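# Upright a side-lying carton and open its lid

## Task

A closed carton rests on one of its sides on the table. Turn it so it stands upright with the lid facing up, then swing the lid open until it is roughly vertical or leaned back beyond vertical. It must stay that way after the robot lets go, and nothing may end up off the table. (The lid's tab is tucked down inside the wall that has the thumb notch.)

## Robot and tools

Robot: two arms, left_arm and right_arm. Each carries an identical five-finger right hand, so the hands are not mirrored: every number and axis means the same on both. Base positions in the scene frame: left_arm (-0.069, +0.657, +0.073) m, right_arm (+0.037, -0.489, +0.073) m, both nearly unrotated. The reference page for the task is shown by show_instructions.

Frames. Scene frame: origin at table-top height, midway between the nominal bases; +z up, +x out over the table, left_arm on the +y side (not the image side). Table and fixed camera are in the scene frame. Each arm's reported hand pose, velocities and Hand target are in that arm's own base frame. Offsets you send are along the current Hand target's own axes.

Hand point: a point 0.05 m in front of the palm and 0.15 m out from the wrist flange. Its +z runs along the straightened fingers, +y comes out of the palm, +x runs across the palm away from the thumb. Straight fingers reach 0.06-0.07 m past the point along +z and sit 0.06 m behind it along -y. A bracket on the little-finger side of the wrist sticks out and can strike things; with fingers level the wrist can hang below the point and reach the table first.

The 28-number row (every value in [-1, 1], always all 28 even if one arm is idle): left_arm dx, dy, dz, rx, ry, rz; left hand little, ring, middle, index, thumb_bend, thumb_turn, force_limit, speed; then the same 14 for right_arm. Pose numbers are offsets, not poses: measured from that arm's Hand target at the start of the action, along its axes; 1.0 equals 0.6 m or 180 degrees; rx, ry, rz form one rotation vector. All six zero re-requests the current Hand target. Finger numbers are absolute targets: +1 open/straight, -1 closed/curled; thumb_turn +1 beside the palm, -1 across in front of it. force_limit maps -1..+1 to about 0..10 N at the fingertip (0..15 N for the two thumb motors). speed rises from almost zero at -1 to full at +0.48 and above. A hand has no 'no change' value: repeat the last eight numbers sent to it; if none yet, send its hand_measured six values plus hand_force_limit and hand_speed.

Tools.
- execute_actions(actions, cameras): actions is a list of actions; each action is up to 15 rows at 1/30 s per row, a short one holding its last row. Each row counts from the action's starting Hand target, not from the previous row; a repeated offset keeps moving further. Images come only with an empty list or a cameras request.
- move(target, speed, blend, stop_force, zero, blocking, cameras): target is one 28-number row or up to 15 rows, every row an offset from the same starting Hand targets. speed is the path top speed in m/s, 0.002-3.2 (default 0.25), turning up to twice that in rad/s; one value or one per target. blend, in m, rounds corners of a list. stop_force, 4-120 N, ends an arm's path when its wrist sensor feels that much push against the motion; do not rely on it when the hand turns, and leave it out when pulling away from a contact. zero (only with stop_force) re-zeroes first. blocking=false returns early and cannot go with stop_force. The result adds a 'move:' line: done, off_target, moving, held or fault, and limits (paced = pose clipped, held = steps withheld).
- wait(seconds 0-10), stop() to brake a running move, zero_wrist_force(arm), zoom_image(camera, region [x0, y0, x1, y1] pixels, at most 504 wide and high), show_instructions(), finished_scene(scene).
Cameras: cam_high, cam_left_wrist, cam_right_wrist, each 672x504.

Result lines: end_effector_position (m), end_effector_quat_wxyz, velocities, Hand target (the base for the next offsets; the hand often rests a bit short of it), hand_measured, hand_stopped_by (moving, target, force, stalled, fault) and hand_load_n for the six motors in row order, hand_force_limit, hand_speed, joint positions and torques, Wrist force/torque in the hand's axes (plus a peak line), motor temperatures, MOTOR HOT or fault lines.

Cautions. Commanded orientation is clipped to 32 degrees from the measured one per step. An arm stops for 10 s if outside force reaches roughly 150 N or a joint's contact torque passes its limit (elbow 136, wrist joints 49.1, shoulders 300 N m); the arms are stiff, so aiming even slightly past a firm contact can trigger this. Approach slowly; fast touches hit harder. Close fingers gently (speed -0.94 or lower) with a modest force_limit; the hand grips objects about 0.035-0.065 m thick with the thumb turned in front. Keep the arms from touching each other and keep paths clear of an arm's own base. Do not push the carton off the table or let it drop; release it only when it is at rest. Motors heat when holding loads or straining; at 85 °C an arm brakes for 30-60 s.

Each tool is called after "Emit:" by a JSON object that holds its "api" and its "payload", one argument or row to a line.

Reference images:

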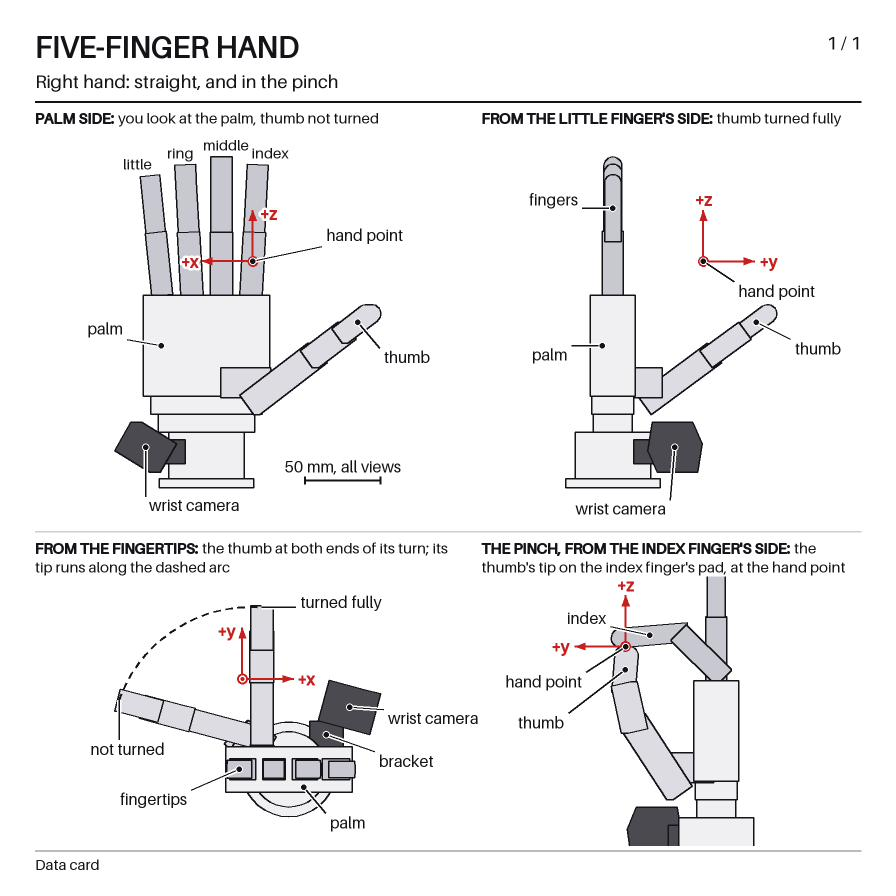

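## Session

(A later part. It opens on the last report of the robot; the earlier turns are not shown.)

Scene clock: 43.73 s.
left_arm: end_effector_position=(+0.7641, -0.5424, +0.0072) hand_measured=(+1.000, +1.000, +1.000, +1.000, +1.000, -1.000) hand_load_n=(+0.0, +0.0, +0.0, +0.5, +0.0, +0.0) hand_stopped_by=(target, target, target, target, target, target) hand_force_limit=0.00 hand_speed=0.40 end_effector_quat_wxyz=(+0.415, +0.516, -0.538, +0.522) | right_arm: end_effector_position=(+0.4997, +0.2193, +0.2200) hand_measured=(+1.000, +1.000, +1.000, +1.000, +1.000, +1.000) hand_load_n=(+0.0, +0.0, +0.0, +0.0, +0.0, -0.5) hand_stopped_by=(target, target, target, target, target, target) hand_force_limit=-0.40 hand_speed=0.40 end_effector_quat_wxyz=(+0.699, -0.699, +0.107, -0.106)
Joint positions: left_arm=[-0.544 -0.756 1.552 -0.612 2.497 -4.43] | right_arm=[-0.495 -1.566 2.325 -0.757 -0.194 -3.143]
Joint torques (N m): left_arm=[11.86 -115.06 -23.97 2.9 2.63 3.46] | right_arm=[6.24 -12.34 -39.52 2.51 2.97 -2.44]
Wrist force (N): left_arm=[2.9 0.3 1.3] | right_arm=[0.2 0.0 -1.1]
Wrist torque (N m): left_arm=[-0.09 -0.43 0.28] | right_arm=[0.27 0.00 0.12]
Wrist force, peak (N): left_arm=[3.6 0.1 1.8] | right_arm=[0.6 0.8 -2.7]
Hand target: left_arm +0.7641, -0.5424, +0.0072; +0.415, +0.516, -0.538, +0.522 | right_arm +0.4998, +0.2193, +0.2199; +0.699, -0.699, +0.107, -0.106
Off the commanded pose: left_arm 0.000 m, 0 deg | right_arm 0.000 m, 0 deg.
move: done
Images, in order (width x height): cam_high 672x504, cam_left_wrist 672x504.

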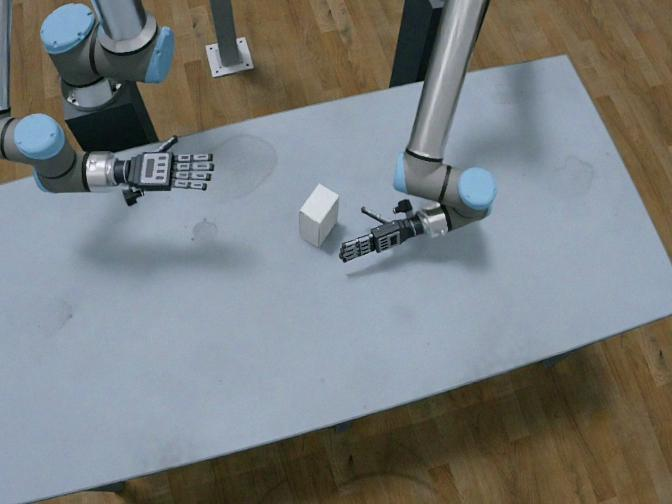

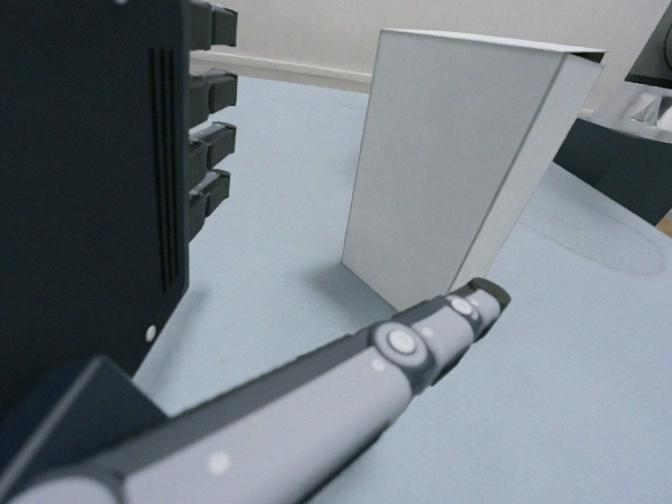

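Emit:
{"api": "move", "payload": {
  "target": [0,0.099,0.1192,0,0,0,1,1,1,1,1,-1,0,0.4,0,0,0,0,0,0,1,1,1,1,1,1,-0.4,0.4],
  "speed": 0.08,
  "stop_force": 6,
  "cameras": ["cam_high","cam_left_wrist"]
}}

Emit:
{"api": "move", "payload": {
  "target": [0,0,0,0,0,0,1,1,0.0,0.0,1,-1,-0.3,-0.88,0,0,0,0,0,0,1,1,1,1,1,1,-0.4,0.4],
  "cameras": ["cam_high","cam_left_wrist"]
}}

Emit:
{"api": "zoom_image", "payload": {
  "camera": "cam_high",
  "region": [260, 140, 400, 280]
}}

Scene clock: 48.17 s.
left_arm: end_effector_position=(+0.7120, -0.6177, -0.0085) hand_measured=(+1.000, +1.000, +1.000, +1.000, +1.000, -1.000) hand_load_n=(+0.0, +0.0, +0.0, +0.0, +0.0, +0.0) hand_stopped_by=(target, target, target, target, target, target) hand_force_limit=0.00 hand_speed=0.40 end_effector_quat_wxyz=(+0.415, +0.516, -0.538, +0.522) | right_arm: end_effector_position=(+0.4998, +0.2193, +0.2199) hand_measured=(+1.000, +1.000, +1.000, +1.000, +1.000, +1.000) hand_load_n=(+0.0, +0.0, -0.5, -0.5, +0.0, +0.0) hand_stopped_by=(target, target, target, target, target, target) hand_force_limit=-0.40 hand_speed=0.40 end_effector_quat_wxyz=(+0.699, -0.699, +0.107, -0.106)
Joint positions: left_arm=[-0.656 -0.763 1.606 -0.682 2.386 -4.46] | right_arm=[-0.495 -1.565 2.325 -0.757 -0.194 -3.143]
Joint torques (N m): left_arm=[10.71 -97.68 -38.38 2.7 2.75 3.34] | right_arm=[-8.96 -12.33 -43.18 2.87 1.93 -2.54]
Wrist force (N): left_arm=[3.3 0.4 2.1] | right_arm=[0.1 0.2 -1.4]
Wrist torque (N m): left_arm=[-0.13 -0.52 0.30] | right_arm=[0.33 0.03 0.12]
Wrist force, peak (N): left_arm=[3.6 0.2 2.0] | right_arm=[-0.3 0.8 -1.9]
Hand target: left_arm +0.7120, -0.6177, -0.0085; +0.415, +0.516, -0.538, +0.522 | right_arm +0.4998, +0.2193, +0.2199; +0.699, -0.699, +0.107, -0.106
Off the commanded pose: left_arm 0.000 m, 0 deg | right_arm 0.000 m, 0 deg.
move: done
Images, in order (width x height): cam_high 672x504, cam_left_wrist 672x504.

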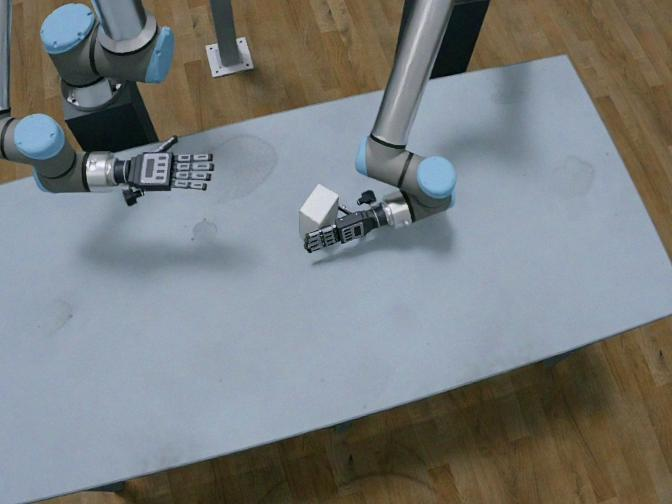

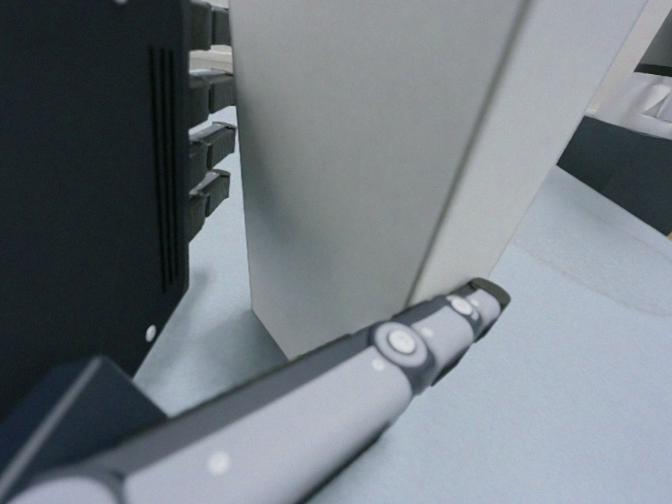

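Scene clock: 49.80 s.
left_arm: end_effector_position=(+0.7120, -0.6177, -0.0085) hand_measured=(+1.000, +1.000, +0.590, +0.546, +1.000, -1.000) hand_load_n=(+0.0, +0.0, +2.0, +5.5, +2.0, +1.0) hand_stopped_by=(target, target, force, force, target, target) hand_force_limit=-0.30 hand_speed=-0.88 end_effector_quat_wxyz=(+0.415, +0.516, -0.538, +0.522) | right_arm: end_effector_position=(+0.4998, +0.2193, +0.2199) hand_measured=(+1.000, +1.000, +1.000, +1.000, +1.000, +1.000) hand_load_n=(+0.0, +0.0, +0.0, +0.0, +0.0, -0.5) hand_stopped_by=(target, target, target, target, target, target) hand_force_limit=-0.40 hand_speed=0.40 end_effector_quat_wxyz=(+0.699, -0.699, +0.107, -0.106)
Joint positions: left_arm=[-0.656 -0.763 1.606 -0.682 2.386 -4.46] | right_arm=[-0.495 -1.565 2.325 -0.757 -0.194 -3.143]
Joint torques (N m): left_arm=[11.14 -81.99 -35.61 2.08 1.4 3.59] | right_arm=[-8.53 -11.87 -43.5 2.98 1.06 -2.21]
Wrist force (N): left_arm=[4.5 0.5 2.0] | right_arm=[0.1 -0.1 -1.6]
Wrist torque (N m): left_arm=[-0.04 -0.48 0.39] | right_arm=[0.29 0.03 0.11]
Wrist force, peak (N): left_arm=[5.1 -0.2 2.0] | right_arm=[0.0 0.6 -1.7]
Hand target: left_arm +0.7120, -0.6177, -0.0085; +0.415, +0.516, -0.538, +0.522 | right_arm +0.4998, +0.2193, +0.2199; +0.699, -0.699, +0.107, -0.106
Off the commanded pose: left_arm 0.000 m, 0 deg | right_arm 0.000 m, 0 deg.
move: done
Images, in order (width x height): cam_high 672x504, cam_left_wrist 672x504.

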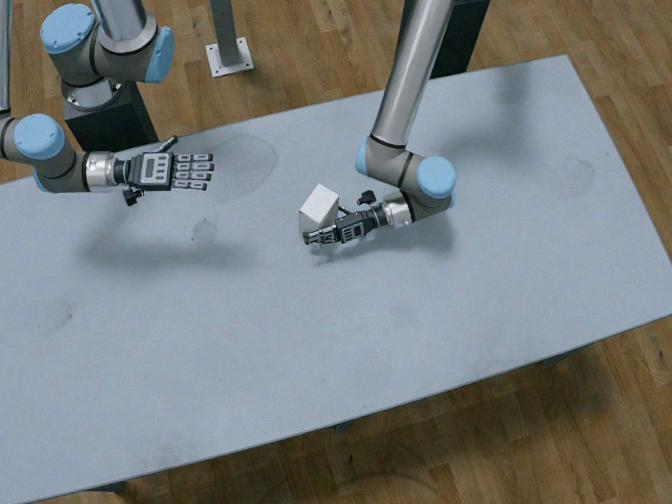

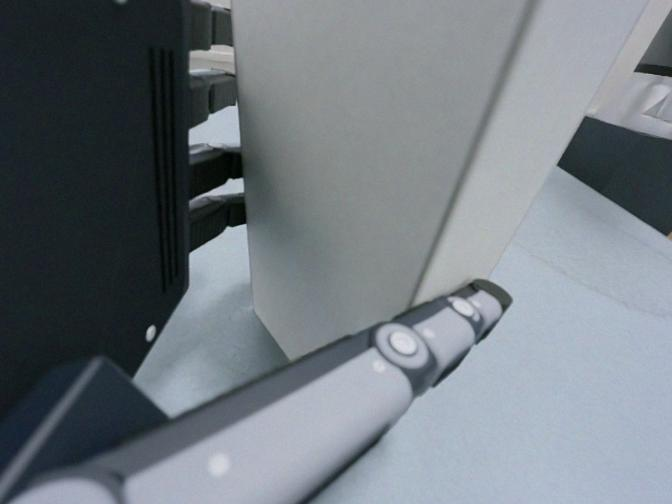

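Scaled by 3.600 from the camera's 672x504 image, which has a finer 960x720 frame.

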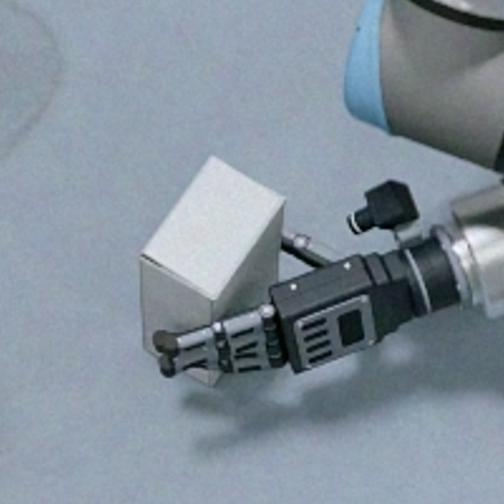

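Emit:
{"api": "move", "payload": {
  "target": [
    [0.0493,-0.0067,-0.0056,0,0,0,1,1,0.0,0.0,1,-1,-0.3,-0.88,0.09,0.1,0.05,0,0,0,1,1,1,1,1,1,-0.4,0.4],
    [0.0657,-0.1432,0.0028,0.1642,-0.0223,-0.0185,1,1,0.0,0.0,1,-1,-0.3,-0.88,0.1792,0.2333,0.1365,0,0,0,1,1,1,1,1,1,-0.4,0.4]
  ],
  "speed": 0.15,
  "blend": 0.01,
  "cameras": ["cam_high","cam_right_wrist"]
}}

Emit:
{"api": "zoom_image", "payload": {
  "camera": "cam_right_wrist",
  "region": [190, 0, 490, 250]
}}

Emit:
{"api": "zoom_image", "payload": {
  "camera": "cam_high",
  "region": [210, 150, 410, 330]
}}

Scene clock: 53.93 s.
left_arm: end_effector_position=(+0.7920, -0.6176, +0.0417) hand_measured=(+1.000, +1.000, +0.590, +0.546, +1.000, -1.000) hand_load_n=(+0.0, +0.0, +2.5, +5.5, +2.0, +0.5) hand_stopped_by=(target, target, force, force, target, target) hand_force_limit=-0.30 hand_speed=-0.88 end_effector_quat_wxyz=(+0.266, +0.637, -0.386, +0.612) | right_arm: end_effector_position=(+0.6266, +0.2658, +0.0797) hand_measured=(+1.000, +1.000, +1.000, +1.000, +1.000, +1.000) hand_load_n=(+0.0, +0.0, +0.0, +0.0, +0.0, +0.0) hand_stopped_by=(target, target, target, target, target, target) hand_force_limit=-0.40 hand_speed=0.40 end_effector_quat_wxyz=(+0.699, -0.699, +0.107, -0.106)
Joint positions: left_arm=[-0.722 -0.878 1.714 -0.722 1.802 -4.552] | right_arm=[-0.304 -1.157 2.161 -0.974 -0.003 -3.169]
Joint torques (N m): left_arm=[12.72 -69.43 -38.84 -2.32 -1.47 3] | right_arm=[-12.57 -84.54 -16.06 2.85 -3.14 -2.16]
Wrist force (N): left_arm=[2.8 0.4 1.9] | right_arm=[0.3 -0.4 -1.7]
Wrist torque (N m): left_arm=[-0.11 -0.46 0.28] | right_arm=[0.26 0.01 0.14]
Wrist force, peak (N): left_arm=[4.7 -0.1 1.7] | right_arm=[-1.5 -0.6 -1.6]
Hand target: left_arm +0.7922, -0.6175, +0.0416; +0.266, +0.637, -0.386, +0.612 | right_arm +0.6266, +0.2657, +0.0798; +0.699, -0.699, +0.107, -0.106
Off the commanded pose: left_arm 0.000 m, 0 deg | right_arm 0.000 m, 0 deg.
move: done
Images, in order (width x height): cam_high 672x504, cam_right_wrist 672x504.

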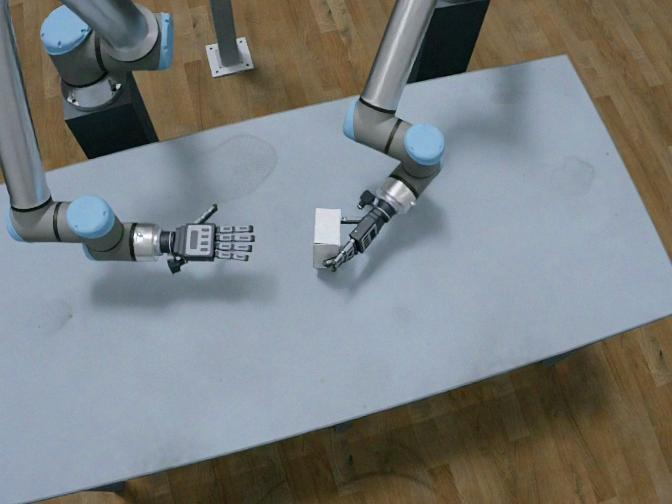

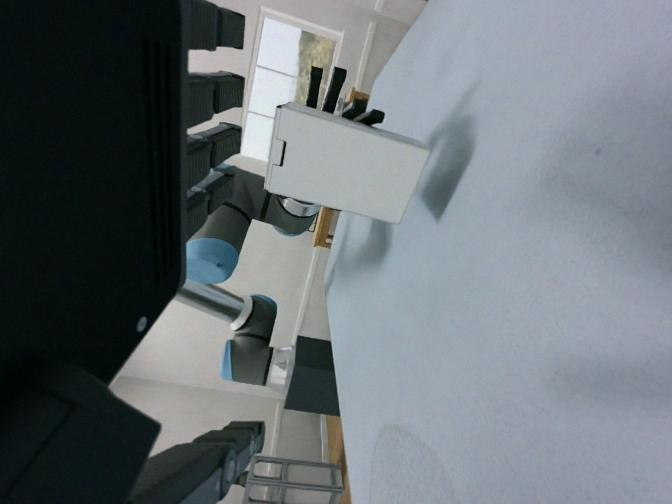

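Scaled by 1.680 from the camera's 672x504 image, which has a finer 960x720 frame.

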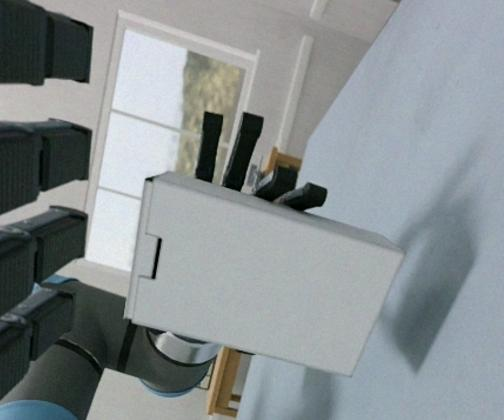

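Scaled by 2.520 from the camera's 672x504 image, which has a finer 960x720 frame.

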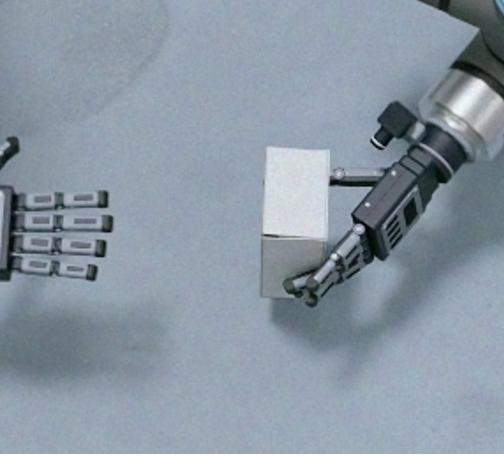

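Emit:
{"api": "move", "payload": {
  "target": [0,0,0,0,0,0,1,1,0.0,0.0,1,-1,-0.3,-0.88,-0.0233,0.01,0.167,0,0,0,-1,-1,-1,1,1,1,-0.4,0.4],
  "speed": 0.2
}}

Emit:
{"api": "move", "payload": {
  "target": [0,0,0,0,0,0,1,1,0.0,0.0,1,-1,-0.3,-0.88,0,0,0.085,0,0,0,-1,-1,-1,1,1,1,-0.4,0.4],
  "speed": 0.03,
  "stop_force": 4,
  "cameras": ["cam_high","cam_right_wrist"]
}}

Emit:
{"api": "zoom_image", "payload": {
  "camera": "cam_high",
  "region": [270, 170, 390, 290]
}}

Scene clock: 55.97 s.
left_arm: end_effector_position=(+0.7922, -0.6175, +0.0416) hand_measured=(+1.000, +1.000, +0.590, +0.546, +1.000, -1.000) hand_load_n=(+0.0, +0.0, +2.5, +5.5, +1.5, +0.5) hand_stopped_by=(target, target, force, force, target, target) hand_force_limit=-0.30 hand_speed=-0.88 end_effector_quat_wxyz=(+0.266, +0.637, -0.386, +0.612) | right_arm: end_effector_position=(+0.6430, +0.3655, +0.0738) hand_measured=(-1.000, -1.000, -1.000, +1.000, +1.000, +1.000) hand_load_n=(+0.0, +0.0, +0.0, -0.5, +0.0, -0.5) hand_stopped_by=(target, target, target, target, target, target) hand_force_limit=-0.40 hand_speed=0.40 end_effector_quat_wxyz=(+0.699, -0.699, +0.107, -0.106)
Joint positions: left_arm=[-0.722 -0.878 1.714 -0.722 1.802 -4.552] | right_arm=[-0.125 -1.124 2.12 -0.999 0.177 -3.136]
Joint torques (N m): left_arm=[13.48 -70.63 -39.96 1.74 -2.08 3.42] | right_arm=[9.87 -86.56 -15.54 -1.33 0.21 -1.45]
Wrist force (N): left_arm=[3.2 0.5 2.2] | right_arm=[0.2 0.3 -1.2]
Wrist torque (N m): left_arm=[-0.12 -0.53 0.29] | right_arm=[0.34 0.02 -0.22]
Wrist force, peak (N): left_arm=[3.2 0.5 2.2] | right_arm=[0.2 0.0 -3.3]
Hand target: left_arm +0.7922, -0.6175, +0.0416; +0.266, +0.637, -0.386, +0.612 | right_arm +0.6430, +0.3656, +0.0739; +0.699, -0.699, +0.107, -0.106
Off the commanded pose: left_arm 0.000 m, 0 deg | right_arm 0.000 m, 0 deg.
move: done

Scene clock: 58.70 s.
left_arm: end_effector_position=(+0.7922, -0.6175, +0.0415) hand_measured=(+1.000, +1.000, +0.590, +0.546, +1.000, -1.000) hand_load_n=(+0.0, +0.0, +3.5, +3.5, +1.5, +1.0) hand_stopped_by=(target, target, force, force, target, target) hand_force_limit=-0.30 hand_speed=-0.88 end_effector_quat_wxyz=(+0.266, +0.637, -0.386, +0.612) | right_arm: end_effector_position=(+0.6573, +0.4118, +0.0739) hand_measured=(-1.000, -1.000, -1.000, +1.000, +1.000, +1.000) hand_load_n=(+0.0, +0.0, +0.0, +0.0, +0.0, -0.5) hand_stopped_by=(target, target, target, target, target, target) hand_force_limit=-0.40 hand_speed=0.40 end_effector_quat_wxyz=(+0.699, -0.699, +0.107, -0.106)
Joint positions: left_arm=[-0.722 -0.878 1.714 -0.722 1.802 -4.552] | right_arm=[-0.044 -1.099 2.072 -0.976 0.257 -3.137]
Joint torques (N m): left_arm=[-7.13 -90.59 -39.79 -4.54 -0.73 2.64] | right_arm=[8.23 -90.87 -17.15 -3.02 1.72 0.96]
Wrist force (N): left_arm=[2.1 -1.2 1.4] | right_arm=[-0.1 -0.6 -2.7]
Wrist torque (N m): left_arm=[-0.13 -0.42 0.14] | right_arm=[0.43 -0.02 0.12]
Wrist force, peak (N): left_arm=[-2.9 -4.1 -0.3] | right_arm=[-1.1 -4.0 -7.0]
Hand target: left_arm +0.7922, -0.6175, +0.0416; +0.266, +0.637, -0.386, +0.612 | right_arm +0.6573, +0.4118, +0.0739; +0.699, -0.699, +0.107, -0.106 (not the last commanded pose)
Off the commanded pose: left_arm 0.000 m, 0 deg | right_arm 0.003 m, 0 deg.
move: contact (right_arm)
Images, in order (width x height): cam_high 672x504, cam_right_wrist 672x504.

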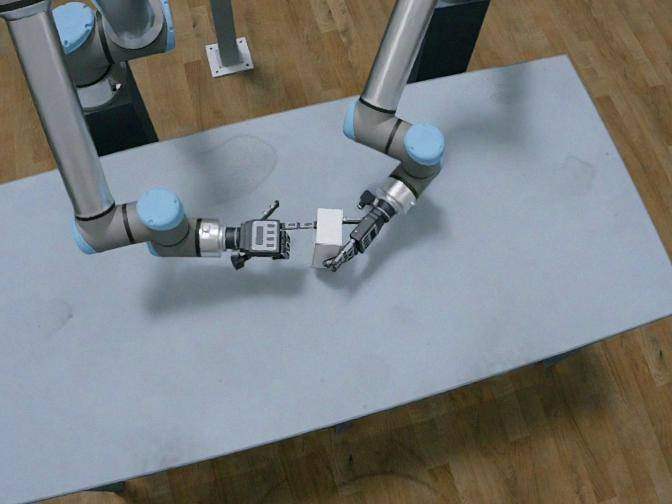

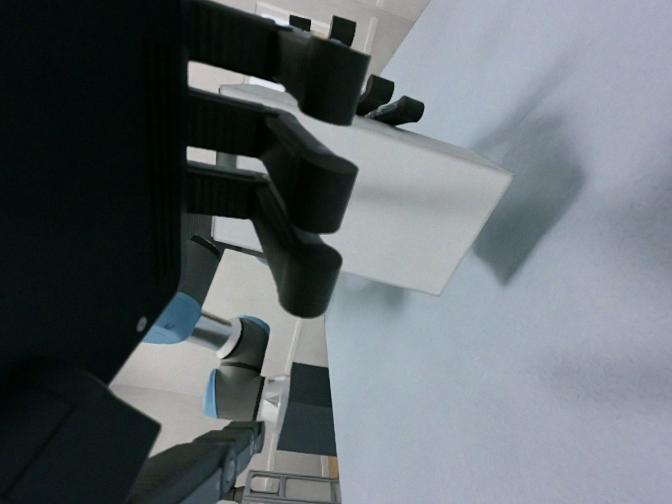

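Scaled by 4.200 from the camera's 672x504 image, which has a finer 960x720 frame.

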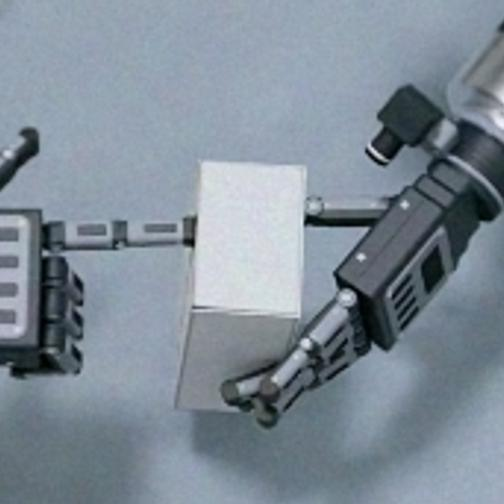

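Emit:
{"api": "move", "payload": {
  "target": [0,0,0,0,0,0,1,1,0.0,0.0,1,-1,-0.3,-0.88,0,-0.035,0.014,0,0,0,-1,-1,-1,1,1,1,-0.4,0.4],
  "speed": 0.04,
  "stop_force": 10,
  "cameras": ["cam_high","cam_right_wrist"]
}}

Emit:
{"api": "zoom_image", "payload": {
  "camera": "cam_high",
  "region": [270, 170, 390, 290]
}}

Scene clock: 60.80 s.
left_arm: end_effector_position=(+0.7922, -0.6175, +0.0416) hand_measured=(+1.000, +1.000, +0.590, +0.546, +1.000, -1.000) hand_load_n=(+0.0, +0.0, +4.5, +1.0, +1.0, +1.0) hand_stopped_by=(target, target, force, force, target, target) hand_force_limit=-0.30 hand_speed=-0.88 end_effector_quat_wxyz=(+0.266, +0.637, -0.386, +0.612) | right_arm: end_effector_position=(+0.6599, +0.4198, +0.0949) hand_measured=(-1.000, -1.000, -1.000, +1.000, +1.000, +1.000) hand_load_n=(+0.0, +0.0, +0.0, +0.0, +0.0, +0.0) hand_stopped_by=(target, target, target, target, target, target) hand_force_limit=-0.40 hand_speed=0.40 end_effector_quat_wxyz=(+0.699, -0.699, +0.107, -0.106)
Joint positions: left_arm=[-0.722 -0.878 1.714 -0.722 1.802 -4.552] | right_arm=[-0.031 -1.125 2.057 -0.935 0.271 -3.137]
Joint torques (N m): left_arm=[-20.33 -105.65 -39.75 -5.6 0.02 1.08] | right_arm=[-12.49 -46.33 -19.02 -2.82 -2.53 0.63]
Wrist force (N): left_arm=[2.5 -1.1 1.3] | right_arm=[-0.3 -0.4 -2.8]
Wrist torque (N m): left_arm=[-0.08 -0.51 0.12] | right_arm=[0.51 -0.05 0.11]
Wrist force, peak (N): left_arm=[2.1 -1.5 1.6] | right_arm=[-0.8 -0.7 -3.6]
Hand target: left_arm +0.7922, -0.6175, +0.0416; +0.266, +0.637, -0.386, +0.612 | right_arm +0.6599, +0.4198, +0.0949; +0.699, -0.699, +0.107, -0.106
Off the commanded pose: left_arm 0.000 m, 0 deg | right_arm 0.000 m, 0 deg.
move: done
Images, in order (width x height): cam_high 672x504, cam_right_wrist 672x504.

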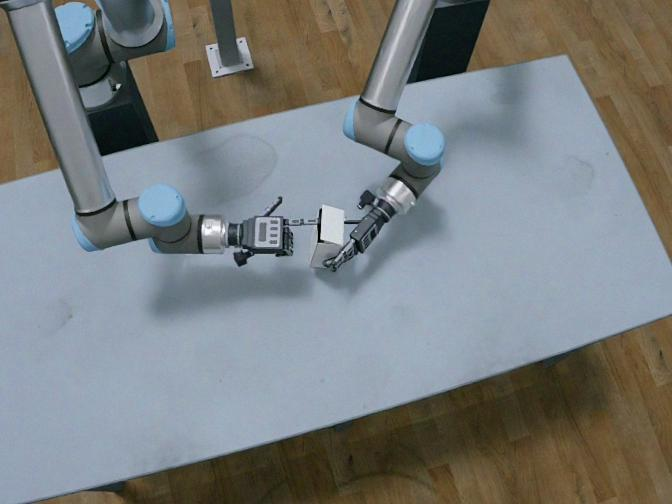

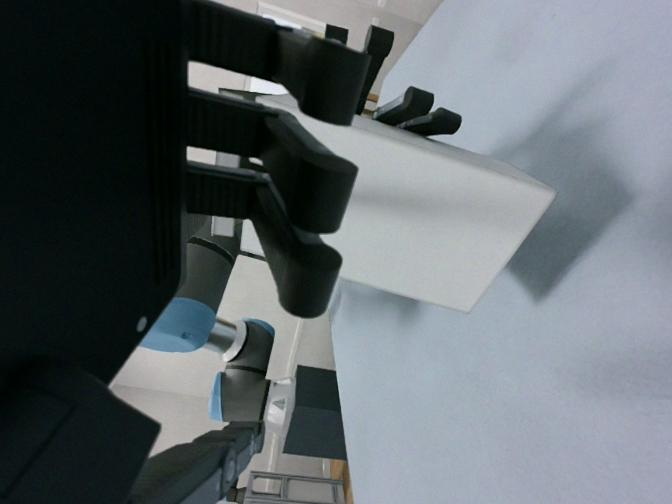

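Scaled by 4.200 from the camera's 672x504 image, which has a finer 960x720 frame.

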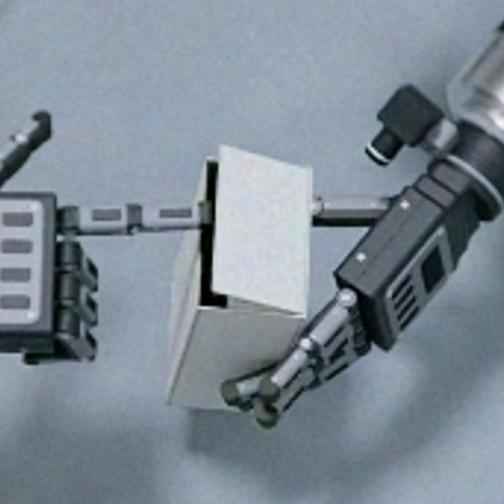

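Emit:
{"api": "move", "payload": {
  "target": [0,0,0,0,0,0,1,1,-0.1,-0.1,1,-1,-0.05,-0.88,0,0,0,0,0,0,-1,-1,-1,1,1,1,-0.4,0.4]
}}

Emit:
{"api": "move", "payload": {
  "target": [0,0,0,0,0,0,1,1,-0.1,-0.1,1,-1,-0.05,-0.88,0,-0.05,0.02,0,0,0,-1,-1,-1,1,1,1,-0.4,0.4],
  "speed": 0.05,
  "stop_force": 8,
  "cameras": ["cam_high","cam_left_wrist"]
}}

Emit:
{"api": "zoom_image", "payload": {
  "camera": "cam_high",
  "region": [270, 170, 390, 290]
}}

Scene clock: 61.63 s.
left_arm: end_effector_position=(+0.7922, -0.6175, +0.0416) hand_measured=(+1.000, +1.000, +0.580, +0.526, +1.000, -1.000) hand_load_n=(+0.0, +0.0, +5.0, +5.0, +2.0, +0.0) hand_stopped_by=(target, target, force, force, target, target) hand_force_limit=-0.05 hand_speed=-0.88 end_effector_quat_wxyz=(+0.266, +0.637, -0.386, +0.612) | right_arm: end_effector_position=(+0.6599, +0.4198, +0.0949) hand_measured=(-1.000, -1.000, -1.000, +1.000, +1.000, +1.000) hand_load_n=(+0.0, +0.0, +0.0, +0.0, +0.0, +0.0) hand_stopped_by=(target, target, target, target, target, target) hand_force_limit=-0.40 hand_speed=0.40 end_effector_quat_wxyz=(+0.699, -0.699, +0.107, -0.106)
Joint positions: left_arm=[-0.722 -0.878 1.714 -0.722 1.802 -4.552] | right_arm=[-0.031 -1.125 2.057 -0.935 0.271 -3.137]
Joint torques (N m): left_arm=[-21.32 -107.65 -39.42 -4.61 -0.18 0.66] | right_arm=[-13.49 -47.22 -20.01 -2.94 -1.74 1.04]
Wrist force (N): left_arm=[1.6 -1.5 1.7] | right_arm=[-1.3 -0.7 -3.3]
Wrist torque (N m): left_arm=[-0.06 -0.45 0.02] | right_arm=[0.51 -0.01 0.04]
Wrist force, peak (N): left_arm=[1.8 -2.1 1.6] | right_arm=[-1.0 -0.5 -3.9]
Hand target: left_arm +0.7922, -0.6175, +0.0416; +0.266, +0.637, -0.386, +0.612 | right_arm +0.6599, +0.4198, +0.0949; +0.699, -0.699, +0.107, -0.106
Off the commanded pose: left_arm 0.000 m, 0 deg | right_arm 0.000 m, 0 deg.
move: done

Scene clock: 63.43 s.
left_arm: end_effector_position=(+0.7922, -0.6175, +0.0416) hand_measured=(+1.000, +1.000, +0.580, +0.526, +1.000, -1.000) hand_load_n=(+0.0, -0.5, +4.0, +5.5, +2.0, +1.5) hand_stopped_by=(target, target, force, force, target, target) hand_force_limit=-0.05 hand_speed=-0.88 end_effector_quat_wxyz=(+0.266, +0.637, -0.386, +0.612) | right_arm: end_effector_position=(+0.6635, +0.4313, +0.1249) hand_measured=(-1.000, -1.000, -1.000, +1.000, +1.000, +1.000) hand_load_n=(+0.0, +0.0, +0.0, -0.5, +0.0, +0.0) hand_stopped_by=(target, target, target, target, target, target) hand_force_limit=-0.40 hand_speed=0.40 end_effector_quat_wxyz=(+0.699, -0.699, +0.107, -0.106)
Joint positions: left_arm=[-0.722 -0.878 1.714 -0.722 1.802 -4.552] | right_arm=[-0.012 -1.161 2.034 -0.875 0.29 -3.138]
Joint torques (N m): left_arm=[-14.65 -106.32 -39.27 -4.4 0.56 -0.35] | right_arm=[-12.35 -46.46 -21.33 -3.08 -2.84 1.28]
Wrist force (N): left_arm=[2.9 0.6 1.8] | right_arm=[0.1 -0.1 -1.5]
Wrist torque (N m): left_arm=[-0.07 -0.47 0.26] | right_arm=[0.29 0.05 0.11]
Wrist force, peak (N): left_arm=[3.2 0.3 1.9] | right_arm=[-1.3 -0.8 -3.9]
Hand target: left_arm +0.7922, -0.6175, +0.0416; +0.266, +0.637, -0.386, +0.612 | right_arm +0.6635, +0.4313, +0.1249; +0.699, -0.699, +0.107, -0.106
Off the commanded pose: left_arm 0.000 m, 0 deg | right_arm 0.000 m, 0 deg.
move: done
Images, in order (width x height): cam_high 672x504, cam_left_wrist 672x504.

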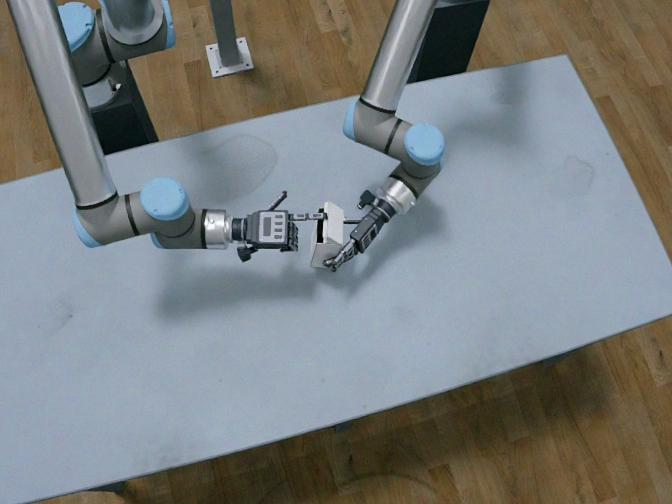

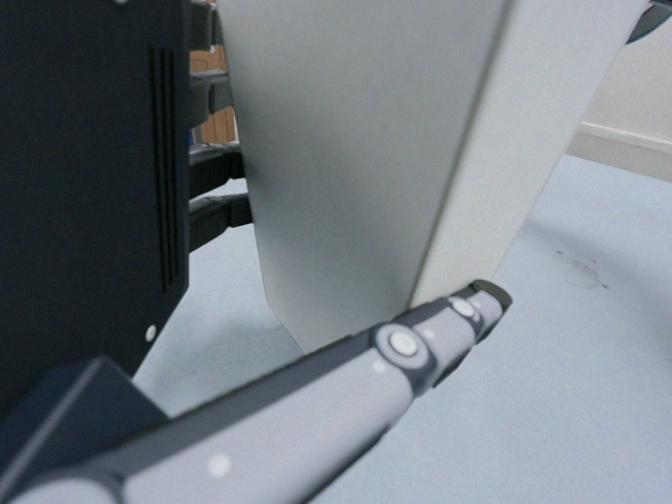

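Scaled by 4.200 from the camera's 672x504 image, which has a finer 960x720 frame.

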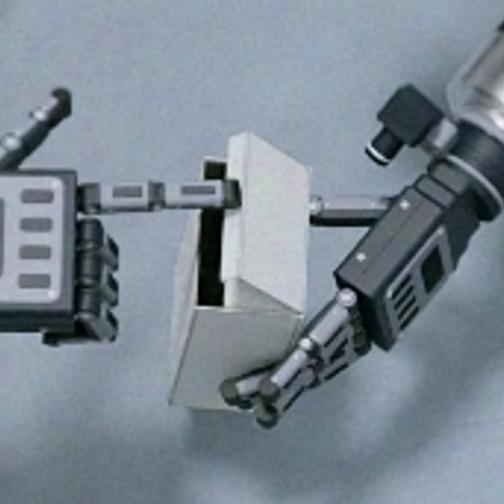

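Emit:
{"api": "move", "payload": {
  "target": [
    [0,0,0,0,0,0,1,1,-0.1,-0.1,1,-1,-0.05,-0.88,0,-0.014,0.04,0,0,0,-1,-1,-1,1,1,1,-0.4,0.4],
    [0,0,0,0,0,0,1,1,-0.1,-0.1,1,-1,-0.05,-0.88,0,-0.022,0.087,0,0,0,-1,-1,-1,1,1,1,-0.4,0.4]
  ],
  "speed": 0.06,
  "stop_force": 6,
  "cameras": ["cam_high","cam_left_wrist"]
}}

Emit:
{"api": "zoom_image", "payload": {
  "camera": "cam_high",
  "region": [270, 170, 390, 290]
}}

Scene clock: 65.97 s.
left_arm: end_effector_position=(+0.7922, -0.6175, +0.0416) hand_measured=(+1.000, +1.000, +0.580, +0.526, +1.000, -1.000) hand_load_n=(+0.0, +0.0, +4.0, +5.5, +2.0, +1.5) hand_stopped_by=(target, target, force, force, target, target) hand_force_limit=-0.05 hand_speed=-0.88 end_effector_quat_wxyz=(+0.266, +0.637, -0.386, +0.612) | right_arm: end_effector_position=(+0.6790, +0.4811, +0.1382) hand_measured=(-1.000, -1.000, -1.000, +1.000, +1.000, +1.000) hand_load_n=(+0.0, +0.0, +0.0, -0.5, +0.0, +0.0) hand_stopped_by=(target, target, target, target, target, target) hand_force_limit=-0.40 hand_speed=0.40 end_effector_quat_wxyz=(+0.699, -0.699, +0.107, -0.106)
Joint positions: left_arm=[-0.722 -0.878 1.714 -0.722 1.802 -4.552] | right_arm=[0.067 -1.142 1.968 -0.827 0.368 -3.138]
Joint torques (N m): left_arm=[-2.14 -105.81 -37.78 -4.18 1.63 -1.72] | right_arm=[-13.09 -93.53 -22.32 -2.95 -3.03 0.41]
Wrist force (N): left_arm=[2.5 0.5 2.0] | right_arm=[0.2 -0.1 -1.4]
Wrist torque (N m): left_arm=[-0.10 -0.42 0.24] | right_arm=[0.31 0.05 0.12]
Wrist force, peak (N): left_arm=[3.0 0.7 2.2] | right_arm=[0.5 0.3 -2.8]
Hand target: left_arm +0.7922, -0.6175, +0.0416; +0.266, +0.637, -0.386, +0.612 | right_arm +0.6790, +0.4811, +0.1382; +0.699, -0.699, +0.107, -0.106
Off the commanded pose: left_arm 0.000 m, 0 deg | right_arm 0.000 m, 0 deg.
move: done
Images, in order (width x height): cam_high 672x504, cam_left_wrist 672x504.

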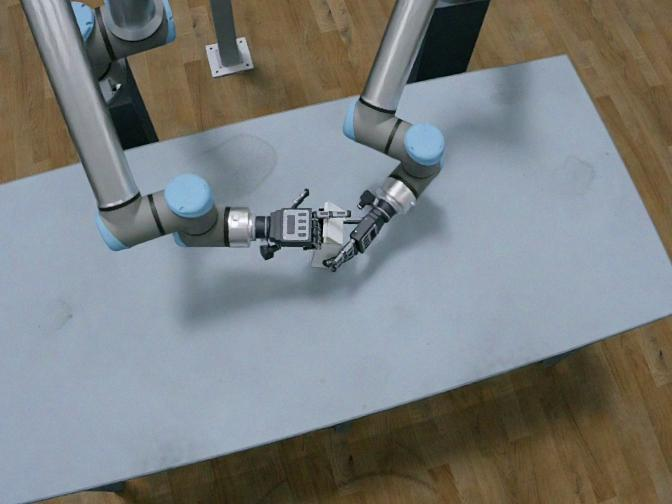

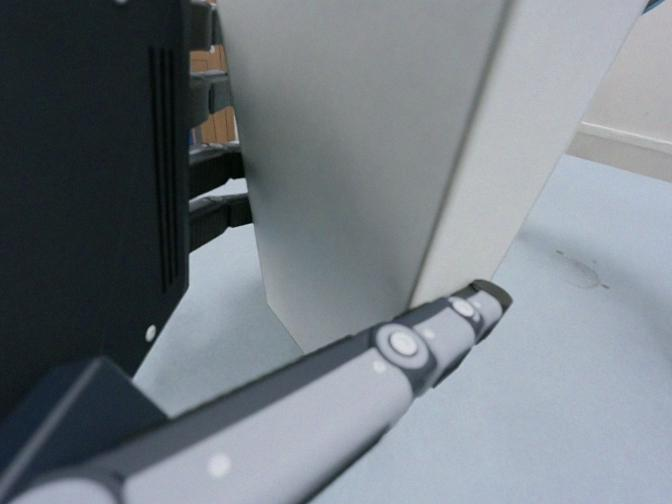

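Scaled by 4.200 from the camera's 672x504 image, which has a finer 960x720 frame.

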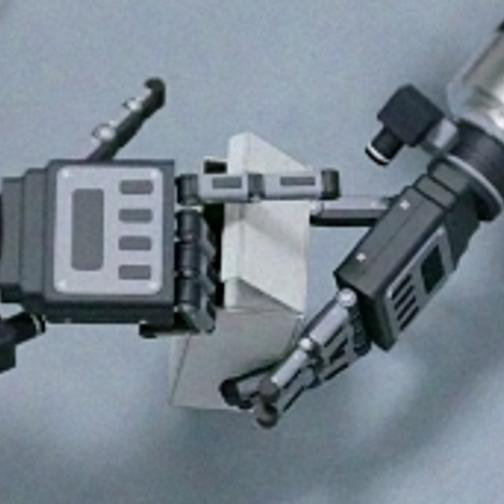

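Emit:
{"api": "move", "payload": {
  "target": [
    [0,0,0,0,0,0,1,1,-0.1,-0.1,1,-1,-0.05,-0.88,0,-0.01,-0.175,0,0,0,-1,-1,-1,1,1,1,-0.4,0.4],
    [0,0,0,0,0,0,1,1,-0.1,-0.1,1,-1,-0.05,-0.88,0,0.075,-0.185,0,0,0,-1,-1,-1,1,1,1,-0.4,0.4]
  ],
  "speed": 0.2,
  "cameras": ["cam_high","cam_right_wrist"]
}}

Emit:
{"api": "zoom_image", "payload": {
  "camera": "cam_high",
  "region": [270, 170, 390, 290]
}}

Emit:
{"api": "zoom_image", "payload": {
  "camera": "cam_right_wrist",
  "region": [160, 30, 520, 330]
}}

Scene clock: 68.07 s.
left_arm: end_effector_position=(+0.7922, -0.6175, +0.0416) hand_measured=(+1.000, +1.000, +0.580, +0.526, +1.000, -1.000) hand_load_n=(+0.0, +0.0, +4.0, +6.0, +2.0, +1.5) hand_stopped_by=(target, target, force, force, target, target) hand_force_limit=-0.05 hand_speed=-0.88 end_effector_quat_wxyz=(+0.266, +0.637, -0.386, +0.612) | right_arm: end_effector_position=(+0.6460, +0.3751, +0.0931) hand_measured=(-1.000, -1.000, -1.000, +1.000, +1.000, +1.000) hand_load_n=(+0.0, +0.0, +0.0, +0.0, +0.0, -0.5) hand_stopped_by=(target, target, target, target, target, target) hand_force_limit=-0.40 hand_speed=0.40 end_effector_quat_wxyz=(+0.699, -0.699, +0.107, -0.106)
Joint positions: left_arm=[-0.722 -0.878 1.714 -0.722 1.802 -4.552] | right_arm=[-0.108 -1.149 2.105 -0.959 0.194 -3.136]
Joint torques (N m): left_arm=[6.77 -101.02 -38.36 -3.71 2.6 -2.83] | right_arm=[12.96 -72.7 -19.34 1.96 2.53 -1.83]
Wrist force (N): left_arm=[2.7 0.0 1.9] | right_arm=[0.1 -0.4 -1.3]
Wrist torque (N m): left_arm=[-0.18 -0.45 0.25] | right_arm=[0.24 0.03 -0.25]
Wrist force, peak (N): left_arm=[3.2 0.2 2.2] | right_arm=[0.4 -0.1 -3.5]
Hand target: left_arm +0.7922, -0.6175, +0.0416; +0.266, +0.637, -0.386, +0.612 | right_arm +0.6460, +0.3751, +0.0931; +0.699, -0.699, +0.107, -0.106
Off the commanded pose: left_arm 0.000 m, 0 deg | right_arm 0.000 m, 0 deg.
move: done
Images, in order (width x height): cam_high 672x504, cam_right_wrist 672x504.

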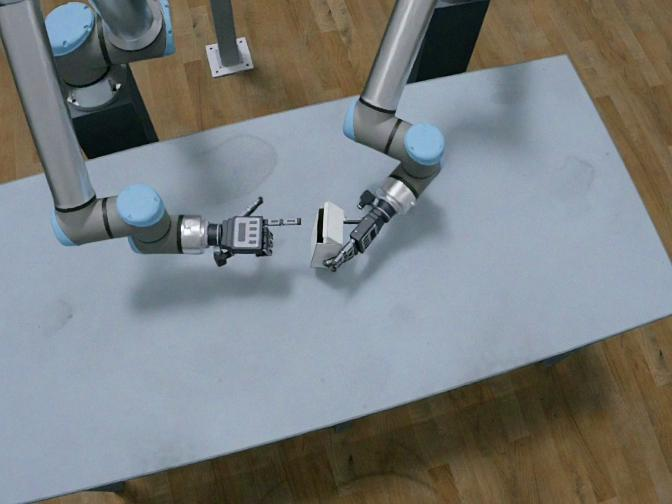

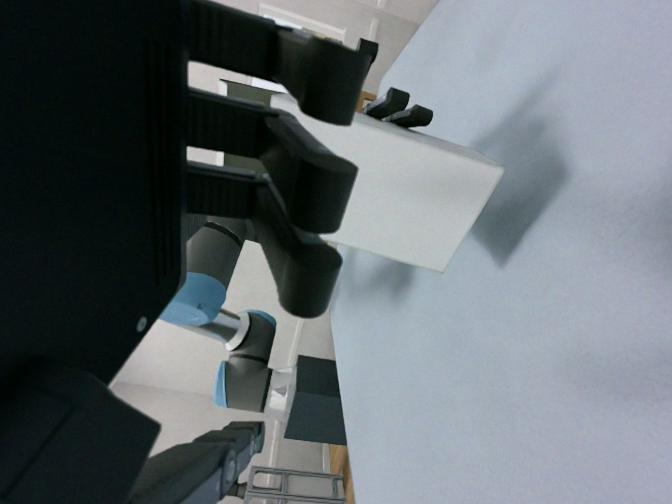

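Scaled by 4.200 from the camera's 672x504 image, which has a finer 960x720 frame.

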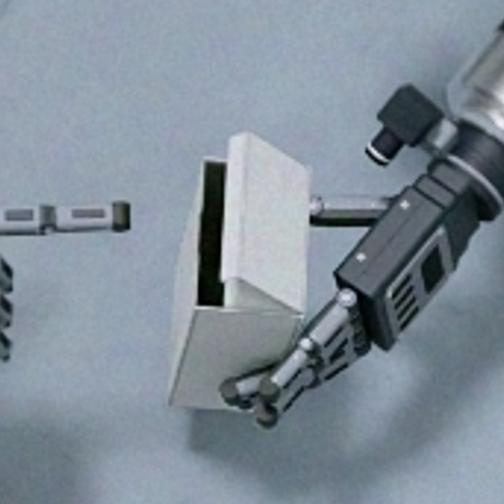

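Scaled by 1.400 from the camera's 672x504 image, which has a finer 960x720 frame.

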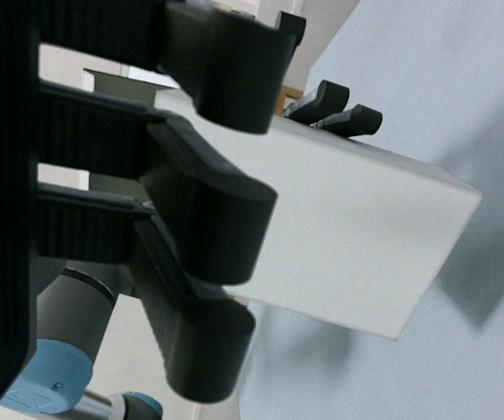

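Emit:
{"api": "move", "payload": {
  "target": [
    [0,0,0,0,0,0,1,1,-0.1,-0.1,1,-1,-0.05,-0.88,0,-0.0083,0.12,0,0,0,-1,-1,-1,1,1,1,-0.4,0.4],
    [0,0,0,0,0,0,1,1,-0.1,-0.1,1,-1,-0.05,-0.88,0,-0.038,0.145,0,0,0,-1,-1,-1,1,1,1,-0.4,0.4]
  ],
  "speed": 0.08,
  "stop_force": 6,
  "cameras": ["cam_high"]
}}

Emit:
{"api": "zoom_image", "payload": {
  "camera": "cam_high",
  "region": [270, 170, 390, 290]
}}

Scene clock: 71.20 s.
left_arm: end_effector_position=(+0.7922, -0.6175, +0.0416) hand_measured=(+1.000, +1.000, +0.580, +0.526, +1.000, -1.000) hand_load_n=(+0.0, +0.0, +4.0, +6.0, +2.0, +1.0) hand_stopped_by=(target, target, force, force, target, target) hand_force_limit=-0.05 hand_speed=-0.88 end_effector_quat_wxyz=(+0.266, +0.637, -0.386, +0.612) | right_arm: end_effector_position=(+0.6718, +0.4582, +0.1160) hand_measured=(-1.000, -1.000, -1.000, +1.000, +1.000, +1.000) hand_load_n=(+0.0, +0.0, +0.0, +0.0, +0.0, -0.5) hand_stopped_by=(target, target, target, target, target, target) hand_force_limit=-0.40 hand_speed=0.40 end_effector_quat_wxyz=(+0.699, -0.699, +0.107, -0.106)
Joint positions: left_arm=[-0.722 -0.878 1.714 -0.722 1.802 -4.552] | right_arm=[0.032 -1.13 2.006 -0.878 0.333 -3.138]
Joint torques (N m): left_arm=[8.51 -100.67 -39.23 -2.75 2.24 -2.39] | right_arm=[-11.87 -49.93 -21.22 -2.93 -2.95 0.51]
Wrist force (N): left_arm=[2.4 0.7 1.5] | right_arm=[0.3 0.7 -1.5]
Wrist torque (N m): left_arm=[-0.05 -0.40 0.25] | right_arm=[0.42 0.02 0.15]
Wrist force, peak (N): left_arm=[3.5 0.6 1.9] | right_arm=[-0.4 0.2 -2.2]
Hand target: left_arm +0.7922, -0.6175, +0.0416; +0.266, +0.637, -0.386, +0.612 | right_arm +0.6718, +0.4582, +0.1160; +0.699, -0.699, +0.107, -0.106
Off the commanded pose: left_arm 0.000 m, 0 deg | right_arm 0.000 m, 0 deg.
move: done
Images, in order (width x height): cam_high 672x504.

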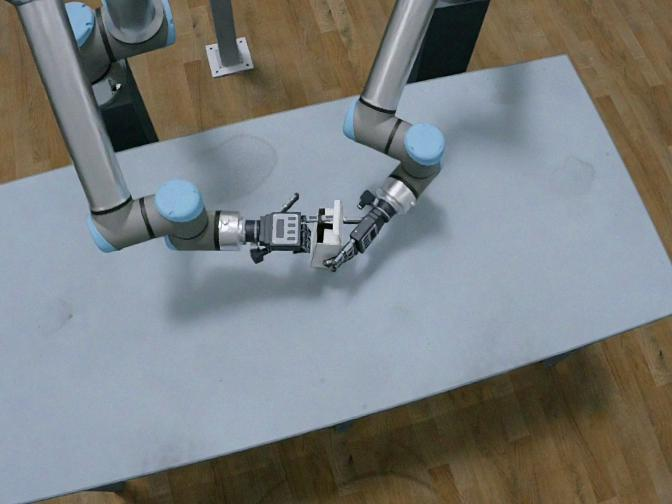

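Scaled by 4.200 from the camera's 672x504 image, which has a finer 960x720 frame.

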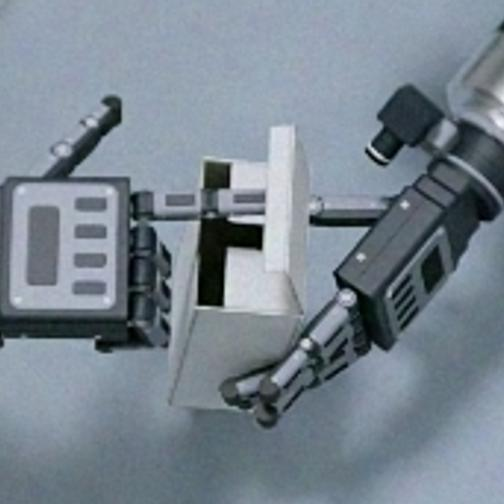

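Emit:
{"api": "move", "payload": {
  "target": [
    [0,0,0,0,0,0,1,1,-0.1,-0.1,1,-1,-0.05,-0.88,0,-0.0452,0.0112,-0.0833,0,0,-1,-1,-1,1,1,1,-0.4,0.4],
    [0,0,0,0,0,0,1,1,-0.1,-0.1,1,-1,-0.05,-0.88,0,-0.0518,0.0695,-0.0833,0,0,-1,-1,-1,1,1,1,-0.4,0.4]
  ],
  "speed": 0.08,
  "cameras": ["cam_high","cam_left_wrist"]
}}

Emit:
{"api": "zoom_image", "payload": {
  "camera": "cam_high",
  "region": [270, 170, 390, 290]
}}

Scene clock: 74.53 s.
left_arm: end_effector_position=(+0.7922, -0.6175, +0.0416) hand_measured=(+1.000, +1.000, +0.580, +0.526, +1.000, -1.000) hand_load_n=(+0.0, +0.0, +4.0, +6.0, +2.0, +1.5) hand_stopped_by=(target, target, force, force, target, target) hand_force_limit=-0.05 hand_speed=-0.88 end_effector_quat_wxyz=(+0.266, +0.637, -0.386, +0.612) | right_arm: end_effector_position=(+0.6844, +0.4980, +0.1469) hand_measured=(-1.000, -1.000, -1.000, +1.000, +1.000, +1.000) hand_load_n=(+0.0, +0.0, +0.0, +0.0, +0.0, +0.0) hand_stopped_by=(target, target, target, target, target, target) hand_force_limit=-0.40 hand_speed=0.40 end_effector_quat_wxyz=(-0.602, +0.784, -0.120, +0.091)
Joint positions: left_arm=[-0.722 -0.878 1.714 -0.722 1.802 -4.552] | right_arm=[0.126 -1.092 1.751 -0.086 0.497 -3.655]
Joint torques (N m): left_arm=[8.43 -98.41 -36.35 -1.98 2.11 -2.6] | right_arm=[-16.46 -97.83 -26.33 3.96 -3.99 -2.5]
Wrist force (N): left_arm=[3.2 0.5 2.0] | right_arm=[0.1 0.3 -1.4]
Wrist torque (N m): left_arm=[-0.10 -0.52 0.28] | right_arm=[0.35 0.02 0.14]
Wrist force, peak (N): left_arm=[5.9 -0.6 -0.4] | right_arm=[1.0 3.9 -2.4]
Hand target: left_arm +0.7922, -0.6175, +0.0416; +0.266, +0.637, -0.386, +0.612 | right_arm +0.6843, +0.4980, +0.1471; -0.602, +0.784, -0.120, +0.091
Off the commanded pose: left_arm 0.000 m, 0 deg | right_arm 0.000 m, 0 deg.
move: done
Images, in order (width x height): cam_high 672x504, cam_left_wrist 672x504.

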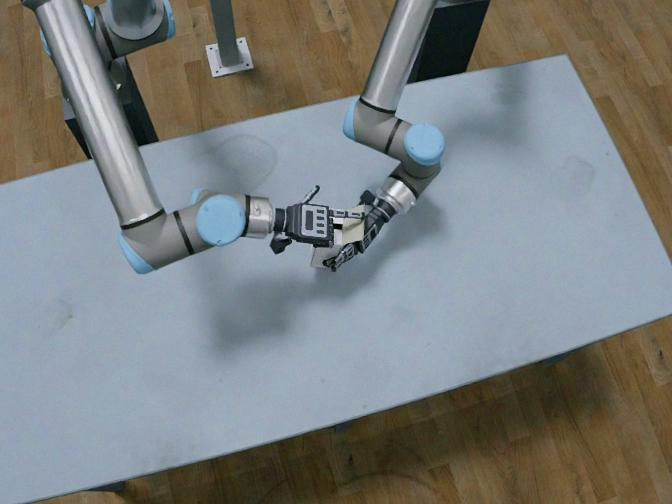

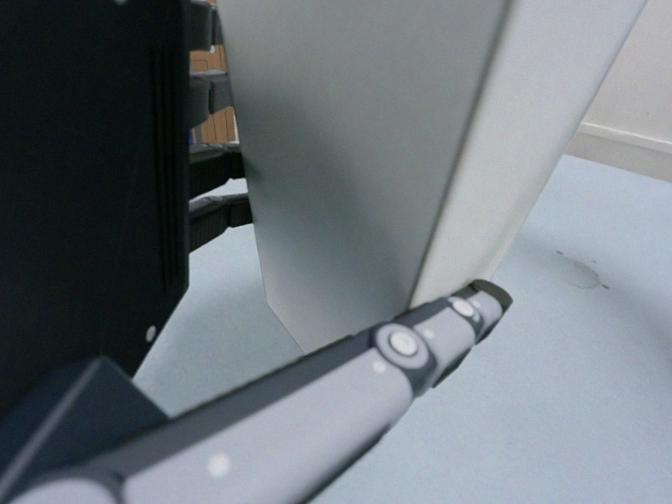

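Scaled by 4.200 from the camera's 672x504 image, which has a finer 960x720 frame.

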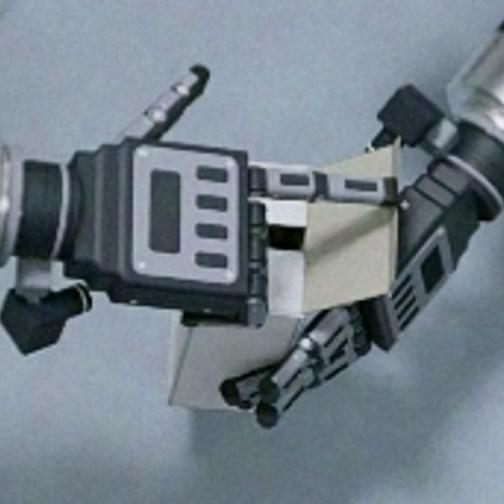

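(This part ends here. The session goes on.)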